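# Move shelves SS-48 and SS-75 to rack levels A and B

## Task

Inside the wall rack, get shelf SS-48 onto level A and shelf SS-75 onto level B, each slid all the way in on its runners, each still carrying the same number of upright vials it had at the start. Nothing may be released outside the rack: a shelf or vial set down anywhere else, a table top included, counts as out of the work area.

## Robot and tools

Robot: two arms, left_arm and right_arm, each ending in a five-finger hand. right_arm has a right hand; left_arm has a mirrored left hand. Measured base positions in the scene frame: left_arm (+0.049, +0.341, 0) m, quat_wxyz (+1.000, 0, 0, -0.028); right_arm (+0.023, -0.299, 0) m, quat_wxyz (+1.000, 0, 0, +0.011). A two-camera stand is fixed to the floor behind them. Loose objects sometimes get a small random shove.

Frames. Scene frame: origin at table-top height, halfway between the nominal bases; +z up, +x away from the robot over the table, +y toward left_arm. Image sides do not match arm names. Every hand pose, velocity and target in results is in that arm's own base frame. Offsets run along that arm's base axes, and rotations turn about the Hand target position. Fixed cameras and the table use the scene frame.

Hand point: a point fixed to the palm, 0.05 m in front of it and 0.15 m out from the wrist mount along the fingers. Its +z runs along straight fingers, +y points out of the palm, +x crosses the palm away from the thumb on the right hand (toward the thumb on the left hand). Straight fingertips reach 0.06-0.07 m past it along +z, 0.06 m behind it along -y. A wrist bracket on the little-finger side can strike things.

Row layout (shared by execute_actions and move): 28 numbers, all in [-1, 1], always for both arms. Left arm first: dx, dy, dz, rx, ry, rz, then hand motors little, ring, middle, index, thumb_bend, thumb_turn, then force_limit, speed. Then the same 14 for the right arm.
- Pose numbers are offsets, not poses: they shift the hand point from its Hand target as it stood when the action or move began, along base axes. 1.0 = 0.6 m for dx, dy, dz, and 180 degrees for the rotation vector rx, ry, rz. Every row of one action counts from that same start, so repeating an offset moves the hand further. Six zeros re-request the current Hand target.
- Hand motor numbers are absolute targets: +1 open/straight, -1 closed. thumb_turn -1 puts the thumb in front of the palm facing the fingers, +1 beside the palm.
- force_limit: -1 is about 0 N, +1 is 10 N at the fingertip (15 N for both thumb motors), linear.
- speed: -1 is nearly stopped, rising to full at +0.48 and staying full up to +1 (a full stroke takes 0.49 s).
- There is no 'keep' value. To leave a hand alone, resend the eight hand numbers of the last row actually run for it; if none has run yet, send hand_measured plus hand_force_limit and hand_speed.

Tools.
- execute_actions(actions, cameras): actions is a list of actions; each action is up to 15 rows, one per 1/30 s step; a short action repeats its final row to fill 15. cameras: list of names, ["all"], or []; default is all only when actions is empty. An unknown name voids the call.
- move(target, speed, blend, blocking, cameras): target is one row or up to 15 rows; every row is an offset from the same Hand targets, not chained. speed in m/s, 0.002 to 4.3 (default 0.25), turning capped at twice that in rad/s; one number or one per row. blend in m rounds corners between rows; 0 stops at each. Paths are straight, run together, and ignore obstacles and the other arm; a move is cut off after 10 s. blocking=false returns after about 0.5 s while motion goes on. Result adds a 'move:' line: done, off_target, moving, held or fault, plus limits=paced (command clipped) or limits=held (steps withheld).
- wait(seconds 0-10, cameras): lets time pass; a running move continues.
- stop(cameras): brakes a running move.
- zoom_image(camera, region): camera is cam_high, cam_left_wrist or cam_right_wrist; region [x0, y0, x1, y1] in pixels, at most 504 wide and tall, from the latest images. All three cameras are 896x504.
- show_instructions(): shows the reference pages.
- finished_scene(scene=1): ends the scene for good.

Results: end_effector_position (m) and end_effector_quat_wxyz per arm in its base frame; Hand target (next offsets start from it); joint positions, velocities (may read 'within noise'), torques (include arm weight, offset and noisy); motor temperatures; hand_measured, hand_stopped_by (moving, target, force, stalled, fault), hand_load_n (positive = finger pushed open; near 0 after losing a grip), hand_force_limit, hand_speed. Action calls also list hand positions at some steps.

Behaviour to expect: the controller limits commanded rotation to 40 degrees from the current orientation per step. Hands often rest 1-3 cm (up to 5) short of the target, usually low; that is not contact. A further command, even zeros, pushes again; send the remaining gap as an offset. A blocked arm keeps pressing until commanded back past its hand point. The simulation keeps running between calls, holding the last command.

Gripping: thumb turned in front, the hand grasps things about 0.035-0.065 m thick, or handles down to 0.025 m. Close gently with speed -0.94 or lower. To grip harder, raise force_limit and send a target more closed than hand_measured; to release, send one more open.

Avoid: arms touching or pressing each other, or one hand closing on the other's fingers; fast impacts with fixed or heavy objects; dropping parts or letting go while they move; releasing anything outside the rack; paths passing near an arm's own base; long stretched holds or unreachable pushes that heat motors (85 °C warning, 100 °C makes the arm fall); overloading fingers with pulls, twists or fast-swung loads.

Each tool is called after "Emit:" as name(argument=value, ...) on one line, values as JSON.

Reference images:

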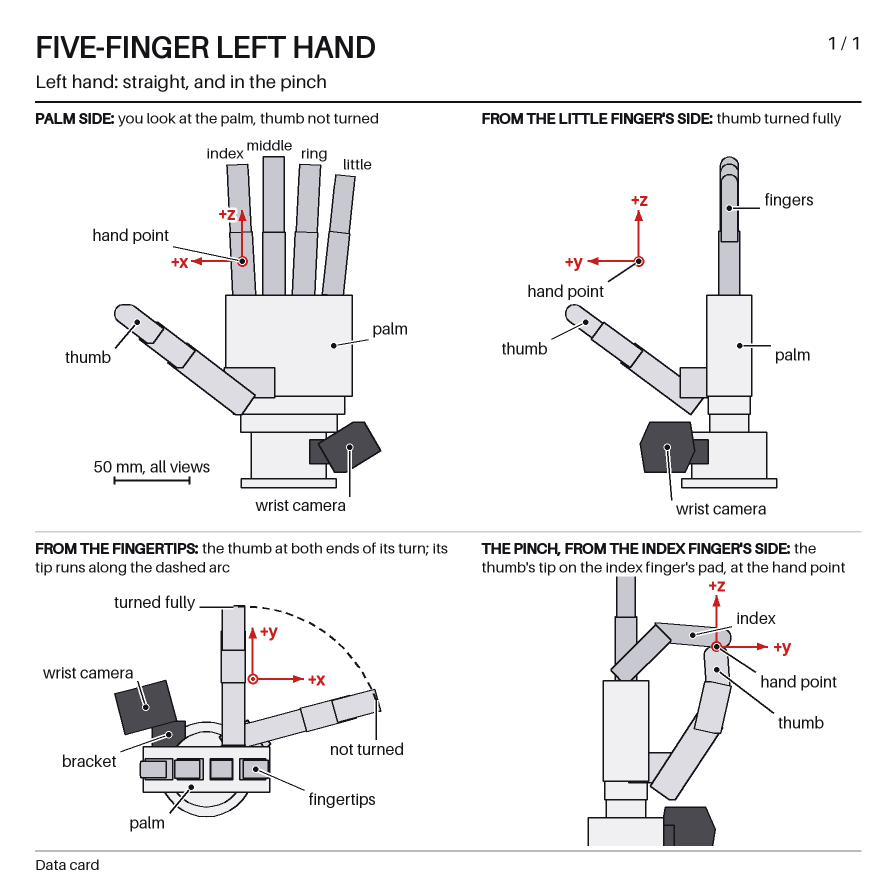

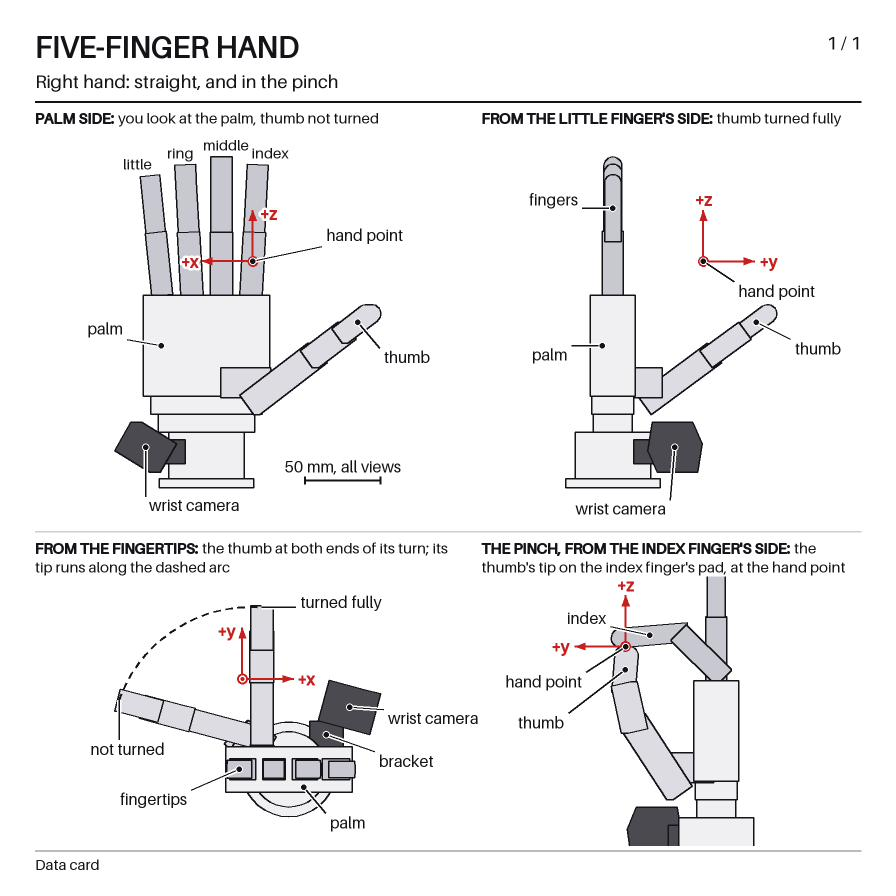

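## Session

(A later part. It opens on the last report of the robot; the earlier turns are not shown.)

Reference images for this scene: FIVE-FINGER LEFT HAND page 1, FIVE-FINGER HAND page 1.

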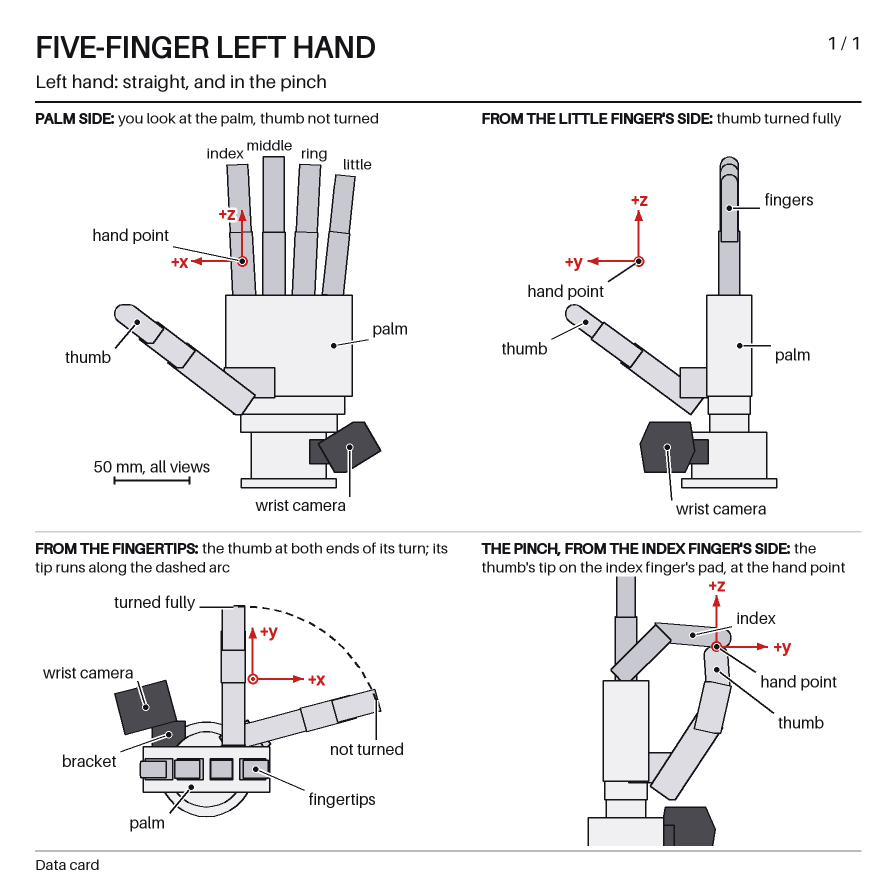

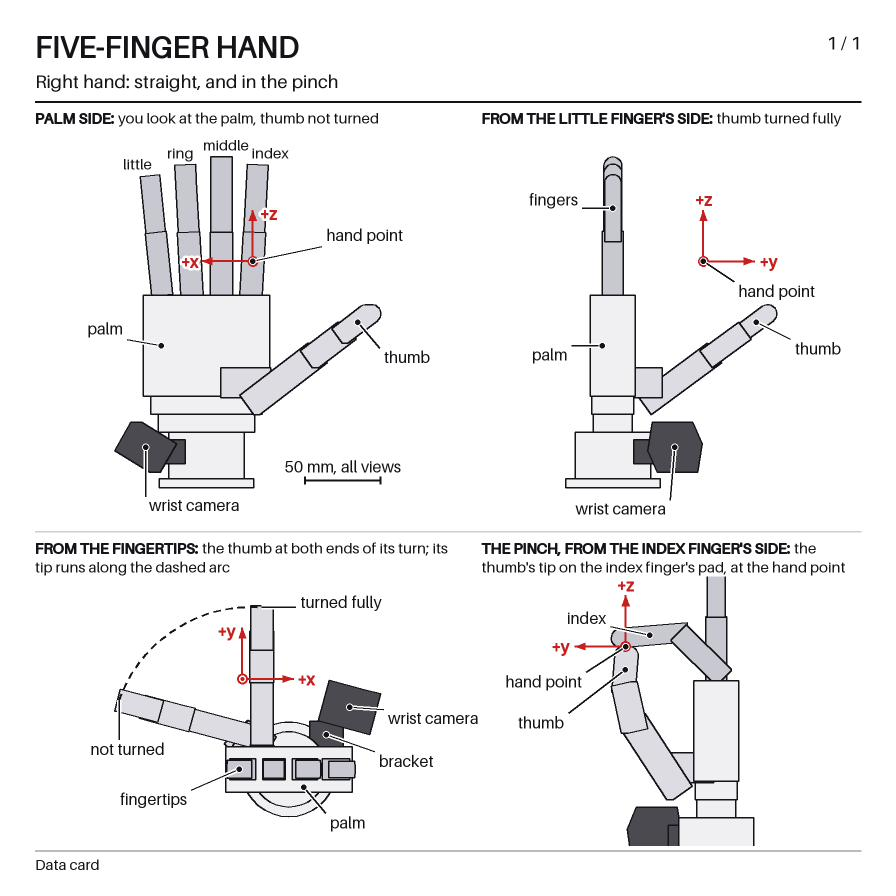

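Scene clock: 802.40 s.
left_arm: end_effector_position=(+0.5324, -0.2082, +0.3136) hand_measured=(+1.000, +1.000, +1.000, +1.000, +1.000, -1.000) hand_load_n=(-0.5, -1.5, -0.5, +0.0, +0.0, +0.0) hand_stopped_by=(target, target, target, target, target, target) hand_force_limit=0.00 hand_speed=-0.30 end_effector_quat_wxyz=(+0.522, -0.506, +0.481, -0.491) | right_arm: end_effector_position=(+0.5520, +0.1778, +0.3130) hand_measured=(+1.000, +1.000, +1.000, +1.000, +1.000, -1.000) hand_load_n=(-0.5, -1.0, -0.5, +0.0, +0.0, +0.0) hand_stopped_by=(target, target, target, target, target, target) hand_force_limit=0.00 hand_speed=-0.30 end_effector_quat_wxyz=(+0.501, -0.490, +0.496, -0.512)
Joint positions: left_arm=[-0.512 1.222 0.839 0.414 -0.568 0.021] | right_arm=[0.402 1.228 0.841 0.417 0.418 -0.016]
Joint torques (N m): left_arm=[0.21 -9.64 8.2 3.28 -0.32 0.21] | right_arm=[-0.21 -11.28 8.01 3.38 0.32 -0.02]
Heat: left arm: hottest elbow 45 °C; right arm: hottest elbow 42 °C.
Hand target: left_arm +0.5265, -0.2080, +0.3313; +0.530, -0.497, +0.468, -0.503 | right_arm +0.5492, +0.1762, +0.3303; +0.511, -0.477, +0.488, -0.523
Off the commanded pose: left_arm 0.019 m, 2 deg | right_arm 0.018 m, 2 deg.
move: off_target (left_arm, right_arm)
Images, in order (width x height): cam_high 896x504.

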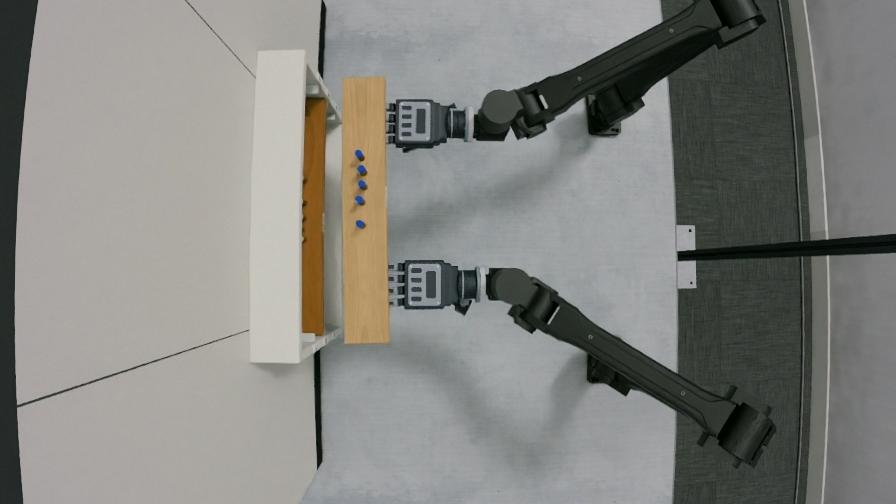

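Emit:
move(target=[0,0,-0.285,0,0.018,0, 1,1,1,1,1,-1, 0,-0.3, 0,0,-0.2835,0,0.018,0, 1,1,1,1,1,-1,0,-0.3], cameras=["all"], speed=0.06)

Scene clock: 813.87 s.
left_arm: end_effector_position=(+0.5263, -0.2052, +0.1563) hand_measured=(+1.000, +1.000, +1.000, +1.000, +1.000, -1.000) hand_load_n=(-0.5, -2.0, +0.0, +0.0, +0.0, +0.0) hand_stopped_by=(target, target, target, target, target, target) hand_force_limit=0.00 hand_speed=-0.30 end_effector_quat_wxyz=(+0.516, -0.512, +0.493, -0.478) | right_arm: end_effector_position=(+0.5475, +0.1759, +0.1521) hand_measured=(+1.000, +1.000, +1.000, +1.000, +1.000, -1.000) hand_load_n=(-1.0, -1.0, +0.0, +0.0, +0.0, +0.0) hand_stopped_by=(target, target, target, target, target, target) hand_force_limit=0.00 hand_speed=-0.30 end_effector_quat_wxyz=(+0.487, -0.504, +0.503, -0.506)
Joint positions: left_arm=[-0.512 1.495 0.622 0.86 -0.569 0.012] | right_arm=[0.402 1.513 0.629 0.869 0.42 -0.014]
Joint torques (N m): left_arm=[0.5 -7.71 6.13 3.54 -0.19 -0.07] | right_arm=[-0.38 -11.58 5.89 3.49 0.17 0.18]
Heat: left arm: hottest elbow 44 °C; right arm: hottest elbow 41 °C.
Hand target: left_arm +0.5265, -0.2081, +0.1604; +0.516, -0.511, +0.483, -0.489 | right_arm +0.5491, +0.1764, +0.1601; +0.497, -0.491, +0.502, -0.509
Off the commanded pose: left_arm 0.005 m, 2 deg | right_arm 0.008 m, 2 deg.
move: done

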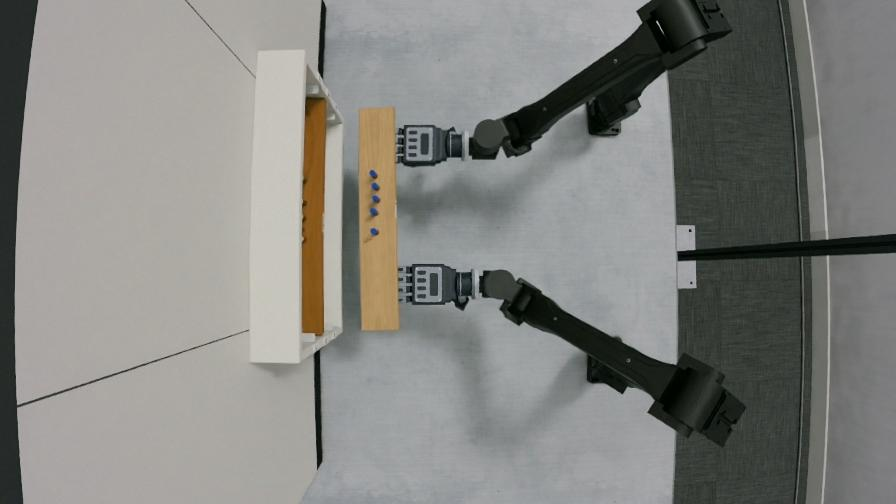

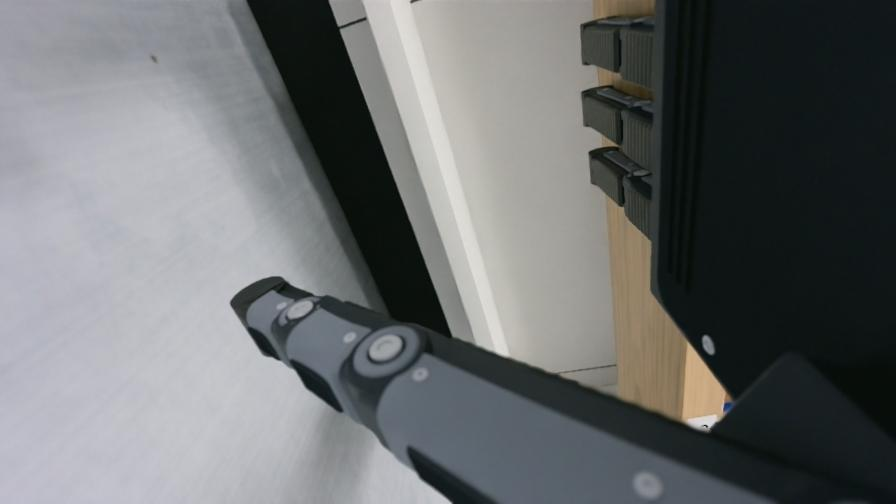

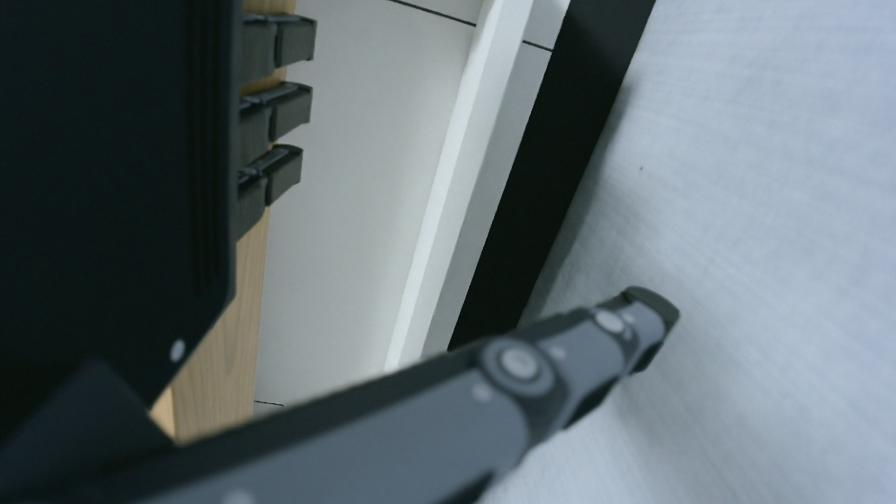

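Emit:
move(target=[0.063,0.005,-0.008,0,-0.006,0, 1,1,1,1,1,-1, 0,-0.3, 0.05,0.005,0.0,0,-0.007,0, 1,1,1,1,1,-1,0,-0.3], cameras=["cam_high"], speed=0.05)

Emit:
zoom_image(camera="cam_high", region=[290, 60, 410, 220])

Emit:
zoom_image(camera="cam_high", region=[290, 220, 410, 380])

Scene clock: 826.43 s.
left_arm: end_effector_position=(+0.5389, -0.2022, +0.1266) hand_measured=(+1.000, +1.000, +1.000, +1.000, +1.000, -1.000) hand_load_n=(-2.5, -0.5, +0.0, -0.5, +0.0, +0.0) hand_stopped_by=(target, target, target, target, target, target) hand_force_limit=0.00 hand_speed=-0.30 end_effector_quat_wxyz=(+0.509, -0.511, +0.508, -0.471) | right_arm: end_effector_position=(+0.5541, +0.1756, +0.1266) hand_measured=(+1.000, +1.000, +1.000, +1.000, +1.000, -1.000) hand_load_n=(-0.5, -1.0, +0.0, -0.5, +0.0, +0.0) hand_stopped_by=(target, target, target, target, target, target) hand_force_limit=0.00 hand_speed=-0.30 end_effector_quat_wxyz=(+0.478, -0.515, +0.506, -0.501)
Joint positions: left_arm=[-0.482 1.58 0.634 0.902 -0.523 0.012] | right_arm=[0.392 1.58 0.637 0.898 0.406 -0.014]
Joint torques (N m): left_arm=[2.2 -8.47 10.22 3.55 -0.04 0.06] | right_arm=[-1.32 -11.93 9.33 3.71 -0.09 0.08]
Heat: left arm: hottest elbow 43 °C; right arm: hottest elbow 41 °C.
Hand target: left_arm +0.5643, -0.2052, +0.1555; +0.521, -0.507, +0.478, -0.494 | right_arm +0.5791, +0.1792, +0.1601; +0.503, -0.486, +0.496, -0.515
Off the commanded pose: left_arm 0.039 m, 5 deg | right_arm 0.042 m, 5 deg.
move: off_target (left_arm, right_arm)
Images, in order (width x height): cam_high 896x504.

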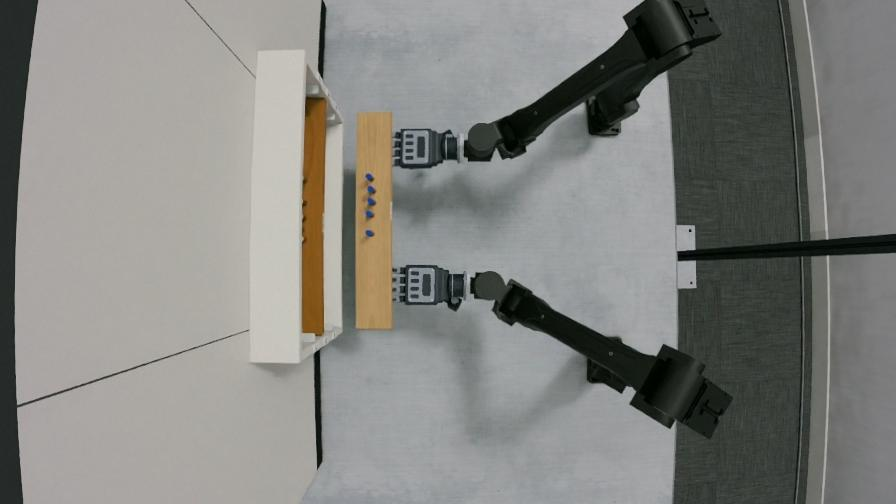

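Scaled by 3.150 from the camera's 896x504 image, which has a finer 1280x720 frame.

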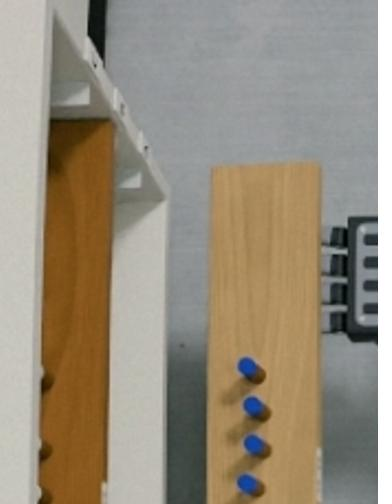

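Scaled by 3.150 from the camera's 896x504 image, which has a finer 1280x720 frame.

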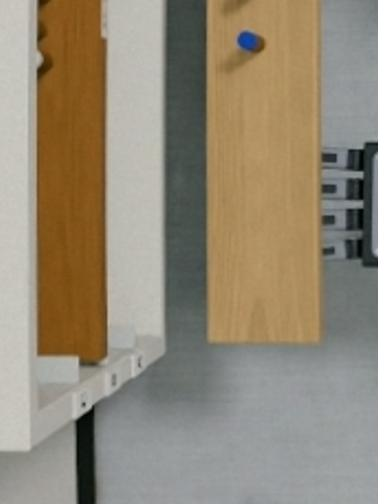

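Emit:
move(target=[0.01,0.0,0.055,0,-0.005,0, 1,1,1,1,1,-1, 0,-0.3, 0.01,0.0,0.05,0,-0.005,0, 1,1,1,1,1,-1,0,-0.3], cameras=["cam_high"], speed=0.04)

Scene clock: 832.00 s.
left_arm: end_effector_position=(+0.5489, -0.2036, +0.1467) hand_measured=(+1.000, +1.000, +1.000, +1.000, +1.000, -1.000) hand_load_n=(-1.5, +0.0, +0.0, +0.0, +0.0, +0.0) hand_stopped_by=(target, target, target, target, target, target) hand_force_limit=0.00 hand_speed=-0.30 end_effector_quat_wxyz=(+0.511, -0.511, +0.501, -0.477) | right_arm: end_effector_position=(+0.5633, +0.1761, +0.1480) hand_measured=(+1.000, +1.000, +1.000, +1.000, +1.000, -1.000) hand_load_n=(-0.5, -2.0, +0.0, +0.0, +0.0, +0.0) hand_stopped_by=(target, target, target, target, target, target) hand_force_limit=0.00 hand_speed=-0.30 end_effector_quat_wxyz=(+0.484, -0.508, +0.504, -0.504)
Joint positions: left_arm=[-0.475 1.555 0.669 0.86 -0.52 0.012] | right_arm=[0.386 1.551 0.67 0.856 0.403 -0.014]
Joint torques (N m): left_arm=[1.9 -11.11 10.65 2.11 0.05 0.14] | right_arm=[-1.14 -13.51 9.91 2.44 -0.17 0.02]
Heat: left arm: hottest elbow 43 °C; right arm: hottest elbow 40 °C.
Hand target: left_arm +0.5703, -0.2051, +0.1885; +0.524, -0.503, +0.474, -0.498 | right_arm +0.5852, +0.1792, +0.1902; +0.507, -0.481, +0.492, -0.519
Off the commanded pose: left_arm 0.047 m, 4 deg | right_arm 0.048 m, 5 deg.
move: off_target (left_arm, right_arm)
Images, in order (width x height): cam_high 896x504.

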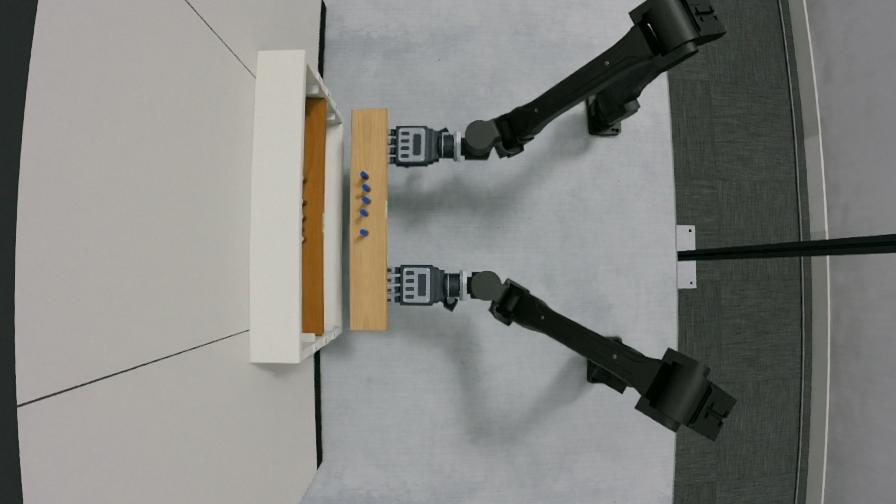

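Emit:
move(target=[0.022,0.0,0.004,0,-0.002,0, 1,1,1,1,1,-1, 0,-0.3, 0.014,0.0,0.002,0,-0.002,0, 1,1,1,1,1,-1,0,-0.3], cameras=["cam_high"], speed=0.04)

Emit:
zoom_image(camera="cam_high", region=[290, 60, 410, 220])

Emit:
zoom_image(camera="cam_high", region=[290, 220, 410, 380])

Scene clock: 836.77 s.
left_arm: end_effector_position=(+0.5612, -0.2038, +0.1620) hand_measured=(+1.000, +1.000, +1.000, +1.000, +1.000, -1.000) hand_load_n=(-0.5, -2.5, +0.0, +0.0, +0.0, +0.0) hand_stopped_by=(target, target, target, target, target, target) hand_force_limit=0.00 hand_speed=-0.30 end_effector_quat_wxyz=(+0.514, -0.508, +0.491, -0.486) | right_arm: end_effector_position=(+0.5721, +0.1765, +0.1601) hand_measured=(+1.000, +1.000, +1.000, +1.000, +1.000, -1.000) hand_load_n=(-0.5, -1.0, +0.0, +0.0, +0.0, +0.0) hand_stopped_by=(target, target, target, target, target, target) hand_force_limit=0.00 hand_speed=-0.30 end_effector_quat_wxyz=(+0.491, -0.500, +0.501, -0.507)
Joint positions: left_arm=[-0.461 1.555 0.7 0.857 -0.506 0.012] | right_arm=[0.379 1.551 0.693 0.856 0.396 -0.014]
Joint torques (N m): left_arm=[1.73 -9.82 11.02 2.18 0.03 0.15] | right_arm=[-0.73 -12.63 9.88 2.76 -0.16 0.01]
Heat: left arm: hottest elbow 43 °C; right arm: hottest elbow 40 °C.
Hand target: left_arm +0.5835, -0.2050, +0.1910; +0.526, -0.501, +0.472, -0.499 | right_arm +0.5936, +0.1792, +0.1912; +0.508, -0.480, +0.491, -0.520
Off the commanded pose: left_arm 0.037 m, 3 deg | right_arm 0.038 m, 4 deg.
move: off_target (left_arm, right_arm)
Images, in order (width x height): cam_high 896x504.

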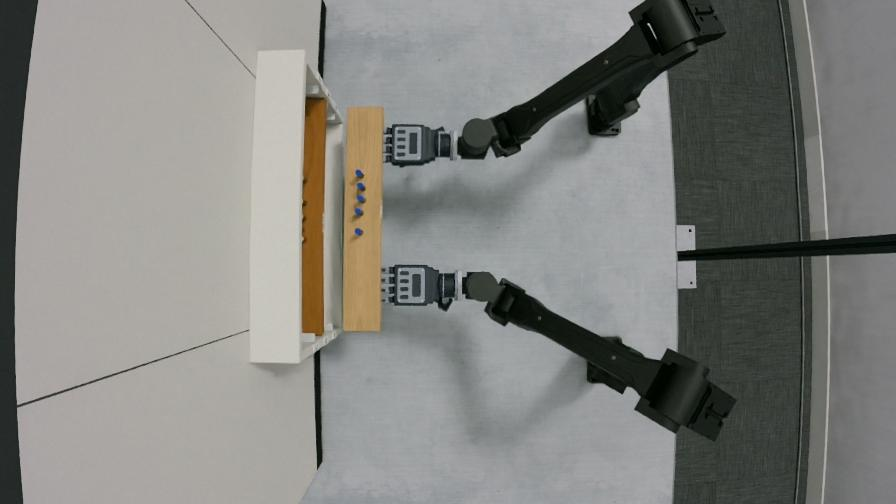

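Scaled by 3.150 from the camera's 896x504 image, which has a finer 1280x720 frame.

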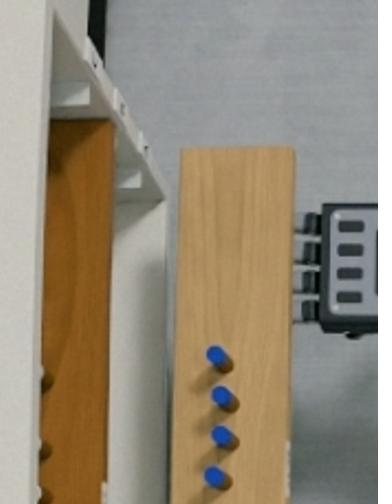

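Scaled by 3.150 from the camera's 896x504 image, which has a finer 1280x720 frame.

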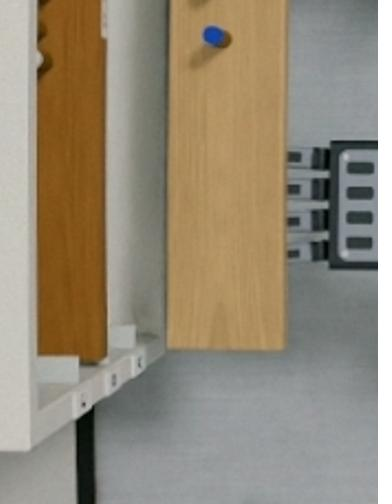

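Emit:
move(target=[0.008,0.0,-0.016,0,0,0, 1,1,1,1,1,-1, 0,-0.3, 0.016,0.0,-0.014,0,-0.0,0, 1,1,1,1,1,-1,0,-0.3], cameras=["cam_high"], speed=0.04)

Emit:
zoom_image(camera="cam_high", region=[290, 60, 410, 220])

Emit:
zoom_image(camera="cam_high", region=[290, 220, 410, 380])

Scene clock: 849.27 s.
left_arm: end_effector_position=(+0.5626, -0.2023, +0.1493) hand_measured=(+1.000, +1.000, +1.000, +1.000, +1.000, -1.000) hand_load_n=(-1.0, -2.0, +0.0, +0.0, +0.0, +0.0) hand_stopped_by=(target, target, target, target, target, target) hand_force_limit=0.00 hand_speed=-0.30 end_effector_quat_wxyz=(+0.512, -0.510, +0.499, -0.479) | right_arm: end_effector_position=(+0.5784, +0.1762, +0.1468) hand_measured=(+1.000, +1.000, +1.000, +1.000, +1.000, -1.000) hand_load_n=(-0.5, -0.5, +0.0, -0.5, +0.0, +0.0) hand_stopped_by=(target, target, target, target, target, target) hand_force_limit=0.00 hand_speed=-0.30 end_effector_quat_wxyz=(+0.485, -0.507, +0.503, -0.504)
Joint positions: left_arm=[-0.457 1.577 0.7 0.857 -0.501 0.012] | right_arm=[0.372 1.586 0.707 0.856 0.387 -0.014]
Joint torques (N m): left_arm=[1.9 -9.29 11 3.25 0.07 0.17] | right_arm=[-1.38 -12.69 9.89 3.58 -0.13 0.01]
Heat: left arm: hottest elbow 43 °C; right arm: hottest elbow 40 °C.
Hand target: left_arm +0.5883, -0.2051, +0.1813; +0.526, -0.501, +0.472, -0.499 | right_arm +0.6032, +0.1794, +0.1831; +0.509, -0.480, +0.491, -0.520
Off the commanded pose: left_arm 0.041 m, 4 deg | right_arm 0.044 m, 5 deg.
move: off_target (left_arm, right_arm)
Images, in order (width x height): cam_high 896x504.

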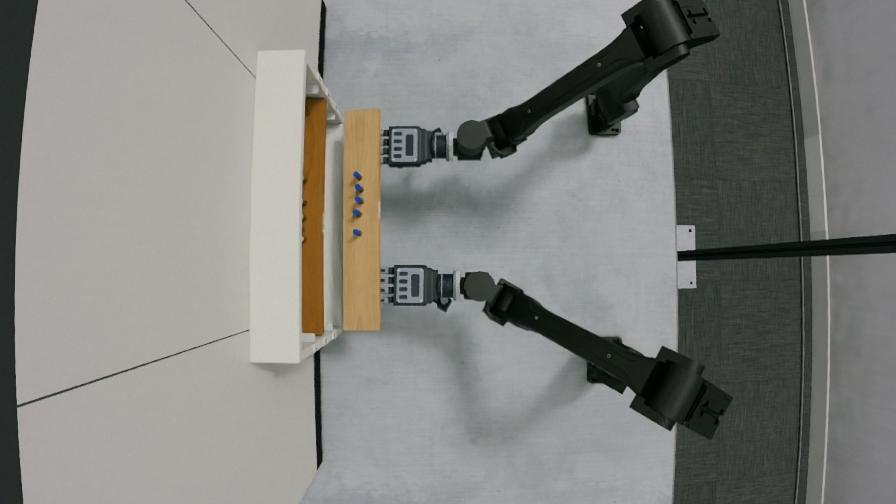

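Scaled by 3.150 from the camera's 896x504 image, which has a finer 1280x720 frame.

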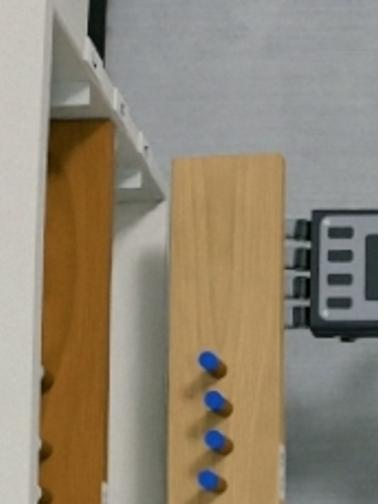

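Scaled by 3.150 from the camera's 896x504 image, which has a finer 1280x720 frame.

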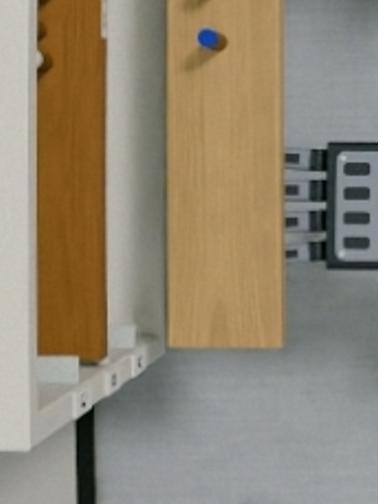

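Emit:
move(target=[0.033,0.0,0.003,0,-0.004,0, 1,1,1,1,1,-1, 0,-0.3, 0.033,0.0,0.005,0,-0.005,0, 1,1,1,1,1,-1,0,-0.3], cameras=["cam_high"], speed=0.04)

Emit:
zoom_image(camera="cam_high", region=[290, 60, 410, 220])

Emit:
zoom_image(camera="cam_high", region=[290, 220, 410, 380])

Scene clock: 857.60 s.
left_arm: end_effector_position=(+0.5828, -0.2027, +0.1519) hand_measured=(+1.000, +1.000, +1.000, +1.000, +1.000, -1.000) hand_load_n=(-1.0, -1.5, +0.0, +0.0, +0.0, +0.0) hand_stopped_by=(target, target, target, target, target, target) hand_force_limit=0.00 hand_speed=-0.30 end_effector_quat_wxyz=(+0.513, -0.509, +0.494, -0.482) | right_arm: end_effector_position=(+0.5984, +0.1764, +0.1499) hand_measured=(+1.000, +1.000, +1.000, +1.000, +1.000, -1.000) hand_load_n=(-0.5, -1.5, +0.0, +0.0, +0.0, +0.0) hand_stopped_by=(target, target, target, target, target, target) hand_force_limit=0.00 hand_speed=-0.30 end_effector_quat_wxyz=(+0.489, -0.502, +0.502, -0.506)
Joint positions: left_arm=[-0.437 1.616 0.75 0.857 -0.483 0.012] | right_arm=[0.356 1.626 0.756 0.861 0.373 -0.014]
Joint torques (N m): left_arm=[1.49 -9.52 11.11 3.51 0.09 0.2] | right_arm=[-1.08 -13.22 10.11 3.67 -0.17 -0.02]
Heat: left arm: hottest elbow 43 °C; right arm: hottest elbow 41 °C.
Hand target: left_arm +0.6081, -0.2051, +0.1832; +0.529, -0.498, +0.469, -0.502 | right_arm +0.6230, +0.1794, +0.1859; +0.512, -0.476, +0.487, -0.524
Off the commanded pose: left_arm 0.040 m, 4 deg | right_arm 0.044 m, 5 deg.
move: off_target (left_arm, right_arm)
Images, in order (width x height): cam_high 896x504.

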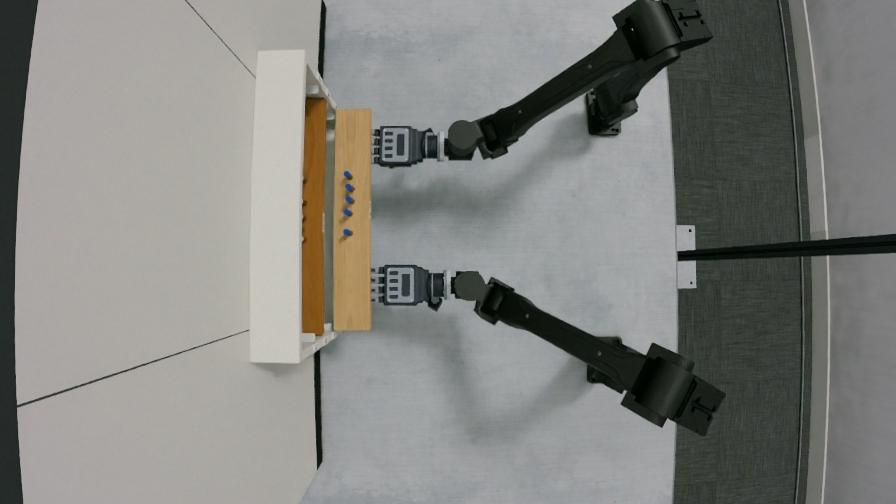

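Scaled by 3.150 from the camera's 896x504 image, which has a finer 1280x720 frame.

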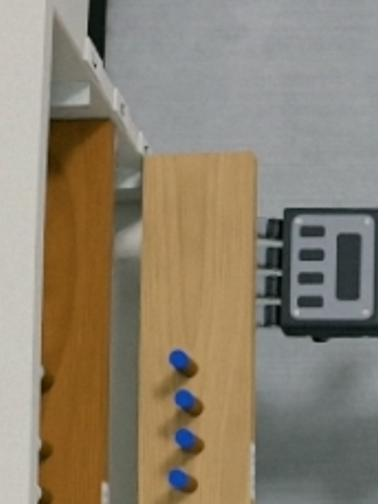

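Scaled by 3.150 from the camera's 896x504 image, which has a finer 1280x720 frame.

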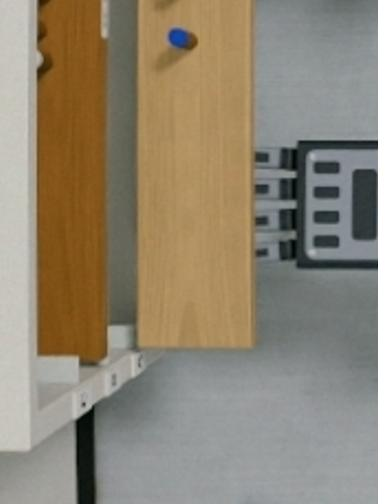

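Emit:
zoom_image(camera="cam_high", region=[310, 85, 350, 125])

Emit:
zoom_image(camera="cam_high", region=[310, 310, 350, 350])

Scaled by 12.600 from the camera's 896x504 image, which has a finer 1280x720 frame.

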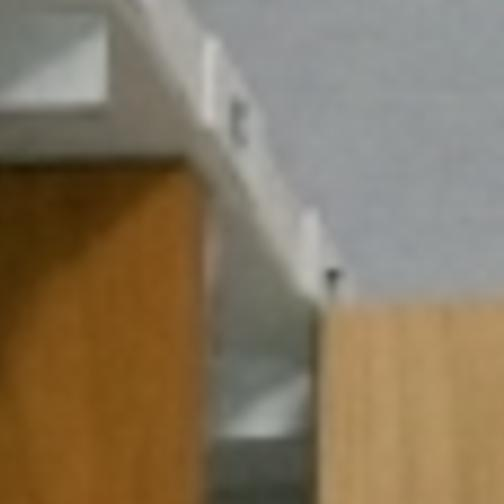

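Scaled by 12.600 from the camera's 896x504 image, which has a finer 1280x720 frame.

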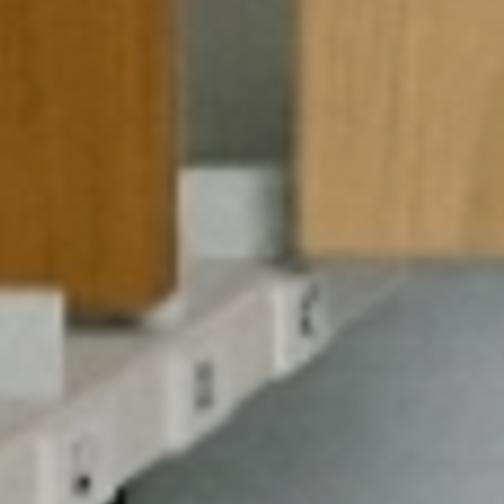

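Emit:
move(target=[0.0,0.012,0.0,0,0,0, 1,1,1,1,1,-1, 0,-0.3, 0.0,0.012,0.0,0,0,0, 1,1,1,1,1,-1,0,-0.3], cameras=["cam_high"], speed=0.04)

Emit:
zoom_image(camera="cam_high", region=[310, 85, 350, 125])

Emit:
zoom_image(camera="cam_high", region=[310, 310, 350, 350])

Scene clock: 877.60 s.
left_arm: end_effector_position=(+0.5846, -0.1995, +0.1519) hand_measured=(+1.000, +1.000, +1.000, +1.000, +1.000, -1.000) hand_load_n=(-1.0, -1.0, +0.0, +0.0, +0.0, +0.0) hand_stopped_by=(target, target, target, target, target, target) hand_force_limit=0.00 hand_speed=-0.30 end_effector_quat_wxyz=(+0.512, -0.508, +0.496, -0.484) | right_arm: end_effector_position=(+0.6008, +0.1760, +0.1509) hand_measured=(+1.000, +1.000, +1.000, +1.000, +1.000, -1.000) hand_load_n=(-0.5, -2.0, -0.5, +0.0, +0.0, +0.0) hand_stopped_by=(target, target, target, target, target, target) hand_force_limit=0.00 hand_speed=-0.30 end_effector_quat_wxyz=(+0.489, -0.500, +0.503, -0.508)
Joint positions: left_arm=[-0.426 1.616 0.75 0.857 -0.466 0.012] | right_arm=[0.356 1.63 0.763 0.861 0.379 -0.014]
Joint torques (N m): left_arm=[1.9 -9.88 10.55 3.64 0.03 0.2] | right_arm=[0.38 -12.92 10.17 3.56 0.19 -0.04]
Heat: left arm: hottest elbow 43 °C; right arm: hottest elbow 42 °C.
Hand target: left_arm +0.6081, -0.1978, +0.1832; +0.529, -0.498, +0.469, -0.502 | right_arm +0.6230, +0.1866, +0.1860; +0.512, -0.476, +0.487, -0.524
Off the commanded pose: left_arm 0.039 m, 4 deg | right_arm 0.043 m, 5 deg.
move: off_target (left_arm, right_arm)
Images, in order (width x height): cam_high 896x504.

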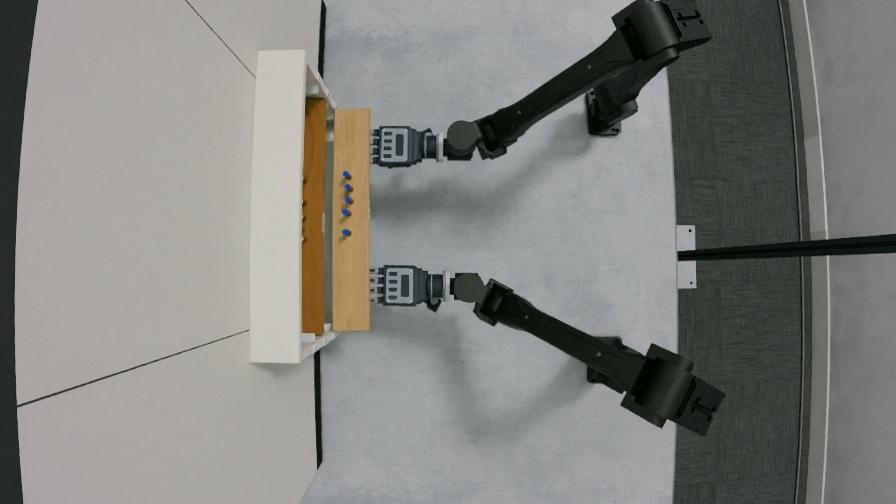

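Scaled by 12.600 from the camera's 896x504 image, which has a finer 1280x720 frame.

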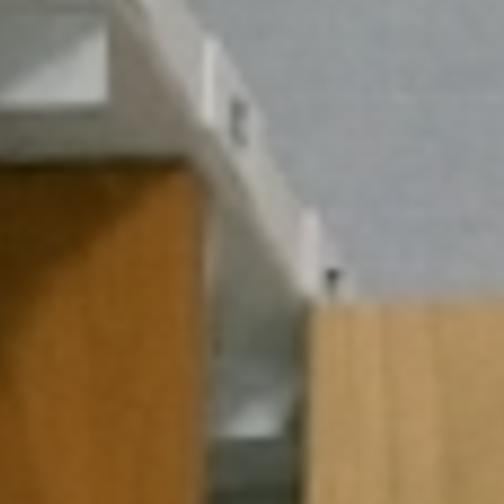

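Scaled by 12.600 from the camera's 896x504 image, which has a finer 1280x720 frame.

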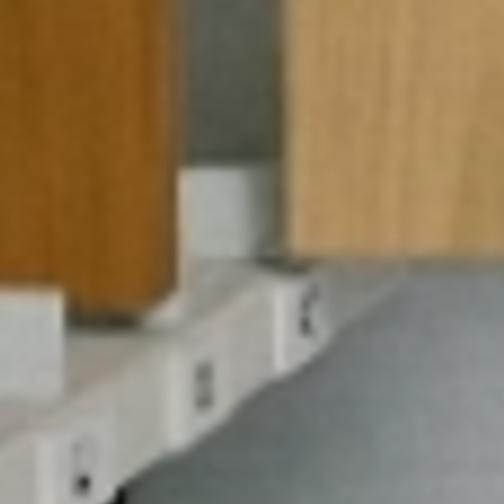

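Emit:
move(target=[0.0,0.0,0.0,0,0,0, 1,1,1,1,1,-1, 0,-0.3, 0.0,0.01,0.0,0,0,0, 1,1,1,1,1,-1,0,-0.3], cameras=["cam_high"], speed=0.04)

Emit:
zoom_image(camera="cam_high", region=[310, 85, 350, 125])

Emit:
zoom_image(camera="cam_high", region=[310, 310, 350, 350])

Scene clock: 884.30 s.
left_arm: end_effector_position=(+0.5850, -0.1985, +0.1519) hand_measured=(+1.000, +1.000, +1.000, +1.000, +1.000, -1.000) hand_load_n=(-1.0, -1.0, +0.0, +0.0, +0.0, +0.0) hand_stopped_by=(target, target, target, target, target, target) hand_force_limit=0.00 hand_speed=-0.30 end_effector_quat_wxyz=(+0.512, -0.508, +0.496, -0.483) | right_arm: end_effector_position=(+0.6014, +0.1792, +0.1509) hand_measured=(+1.000, +1.000, +1.000, +1.000, +1.000, -1.000) hand_load_n=(-0.5, -2.5, +0.0, +0.0, +0.0, +0.0) hand_stopped_by=(target, target, target, target, target, target) hand_force_limit=0.00 hand_speed=-0.30 end_effector_quat_wxyz=(+0.487, -0.498, +0.504, -0.510)
Joint positions: left_arm=[-0.424 1.616 0.75 0.857 -0.466 0.012] | right_arm=[0.365 1.634 0.768 0.861 0.393 -0.014]
Joint torques (N m): left_arm=[2.14 -9.64 10.62 3.54 -0.03 0.19] | right_arm=[0.26 -12.98 10.03 3.51 0.11 -0.04]
Heat: left arm: hottest elbow 43 °C; right arm: hottest elbow 43 °C.
Hand target: left_arm +0.6081, -0.1979, +0.1832; +0.529, -0.498, +0.469, -0.502 | right_arm +0.6230, +0.1926, +0.1859; +0.512, -0.476, +0.487, -0.524
Off the commanded pose: left_arm 0.039 m, 4 deg | right_arm 0.043 m, 5 deg.
move: off_target (left_arm, right_arm)
Images, in order (width x height): cam_high 896x504.

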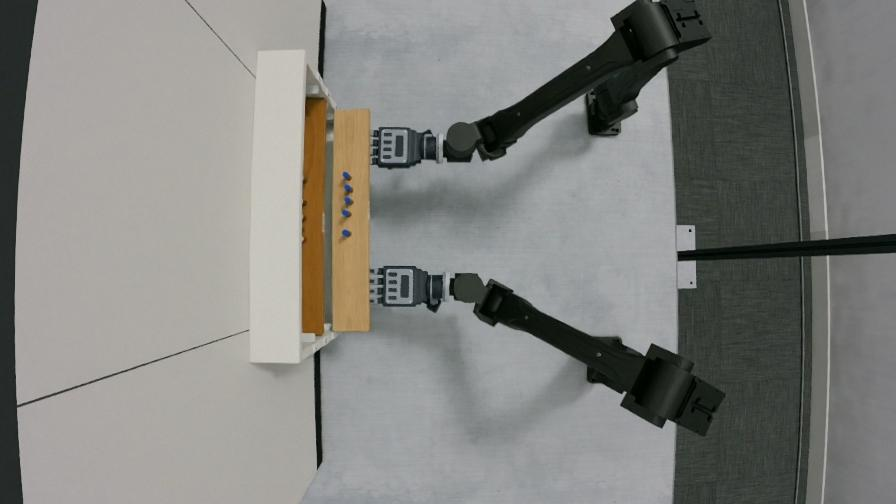

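Scaled by 12.600 from the camera's 896x504 image, which has a finer 1280x720 frame.

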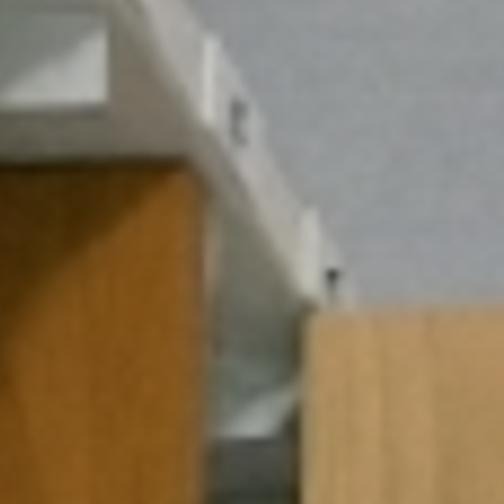

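Scaled by 12.600 from the camera's 896x504 image, which has a finer 1280x720 frame.

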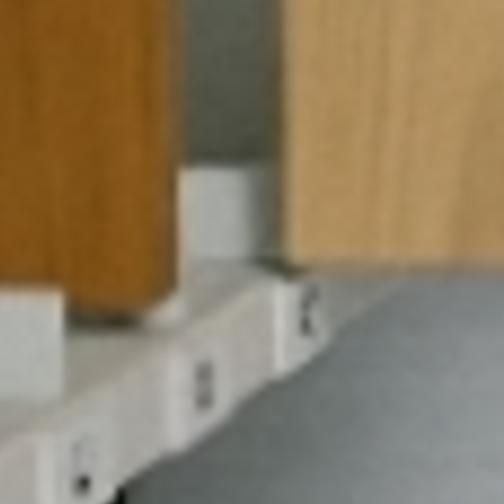

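Emit:
move(target=[0.033,-0.0032,0.0,0,0,0, 1,1,1,1,1,-1, 0,-0.3, 0.033,-0.0183,-0.001,0,0,0, 1,1,1,1,1,-1,0,-0.3], cameras=["cam_high"], speed=0.03)

Emit:
zoom_image(camera="cam_high", region=[310, 85, 350, 125])

Emit:
zoom_image(camera="cam_high", region=[310, 310, 350, 350])

Scene clock: 901.33 s.
left_arm: end_effector_position=(+0.6030, -0.1994, +0.1555) hand_measured=(+1.000, +1.000, +1.000, +1.000, +1.000, -1.000) hand_load_n=(-0.5, -1.5, +0.0, +0.0, +0.0, +0.0) hand_stopped_by=(target, target, target, target, target, target) hand_force_limit=0.00 hand_speed=-0.30 end_effector_quat_wxyz=(+0.514, -0.507, +0.491, -0.487) | right_arm: end_effector_position=(+0.6191, +0.1791, +0.1534) hand_measured=(+1.000, +1.000, +1.000, +1.000, +1.000, -1.000) hand_load_n=(-0.5, -2.0, -0.5, +0.0, +0.0, +0.0) hand_stopped_by=(target, target, target, target, target, target) hand_force_limit=0.00 hand_speed=-0.30 end_effector_quat_wxyz=(+0.494, -0.497, +0.500, -0.509)
Joint positions: left_arm=[-0.411 1.649 0.796 0.857 -0.455 0.012] | right_arm=[0.346 1.667 0.812 0.861 0.363 -0.014]
Joint torques (N m): left_arm=[1.55 -9.93 11.15 2.95 0.06 0.21] | right_arm=[-1.03 -14.04 10.14 3.02 -0.18 -0.02]
Heat: left arm: hottest elbow 43 °C; right arm: hottest elbow 44 °C.
Hand target: left_arm +0.6279, -0.1998, +0.1832; +0.529, -0.498, +0.469, -0.502 | right_arm +0.6428, +0.1816, +0.1853; +0.512, -0.476, +0.487, -0.524
Off the commanded pose: left_arm 0.037 m, 4 deg | right_arm 0.040 m, 4 deg.
move: off_target (left_arm, right_arm)
Images, in order (width x height): cam_high 896x504.

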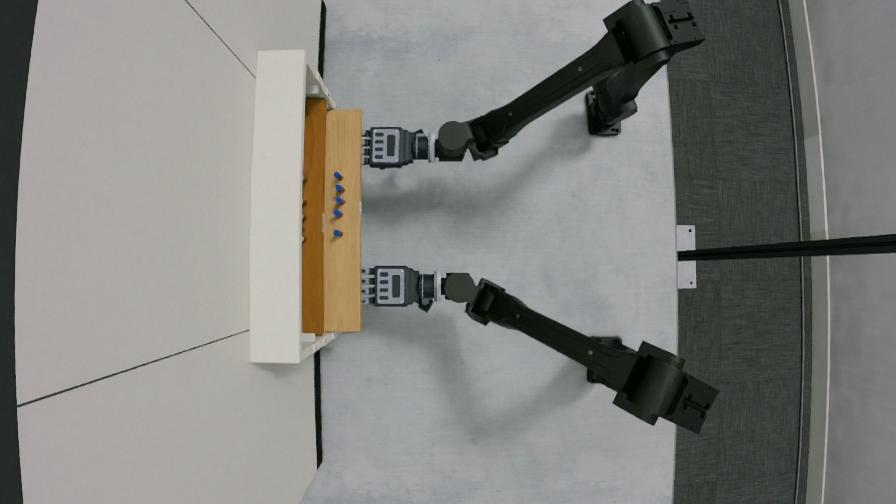

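Scaled by 12.600 from the camera's 896x504 image, which has a finer 1280x720 frame.

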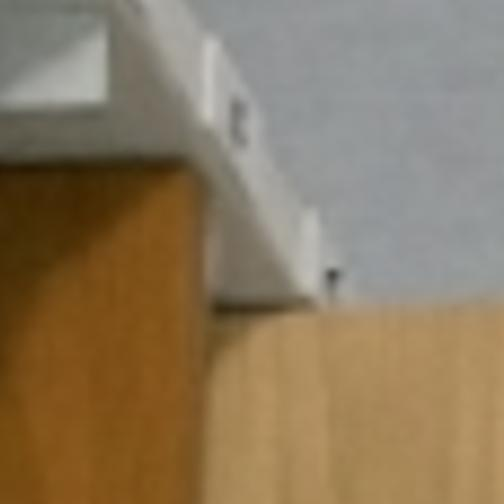

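Scaled by 12.600 from the camera's 896x504 image, which has a finer 1280x720 frame.

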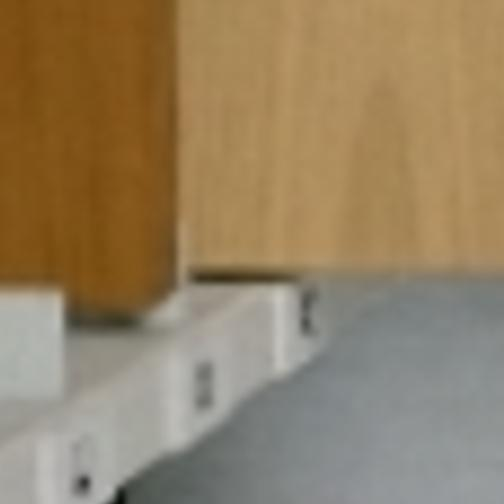

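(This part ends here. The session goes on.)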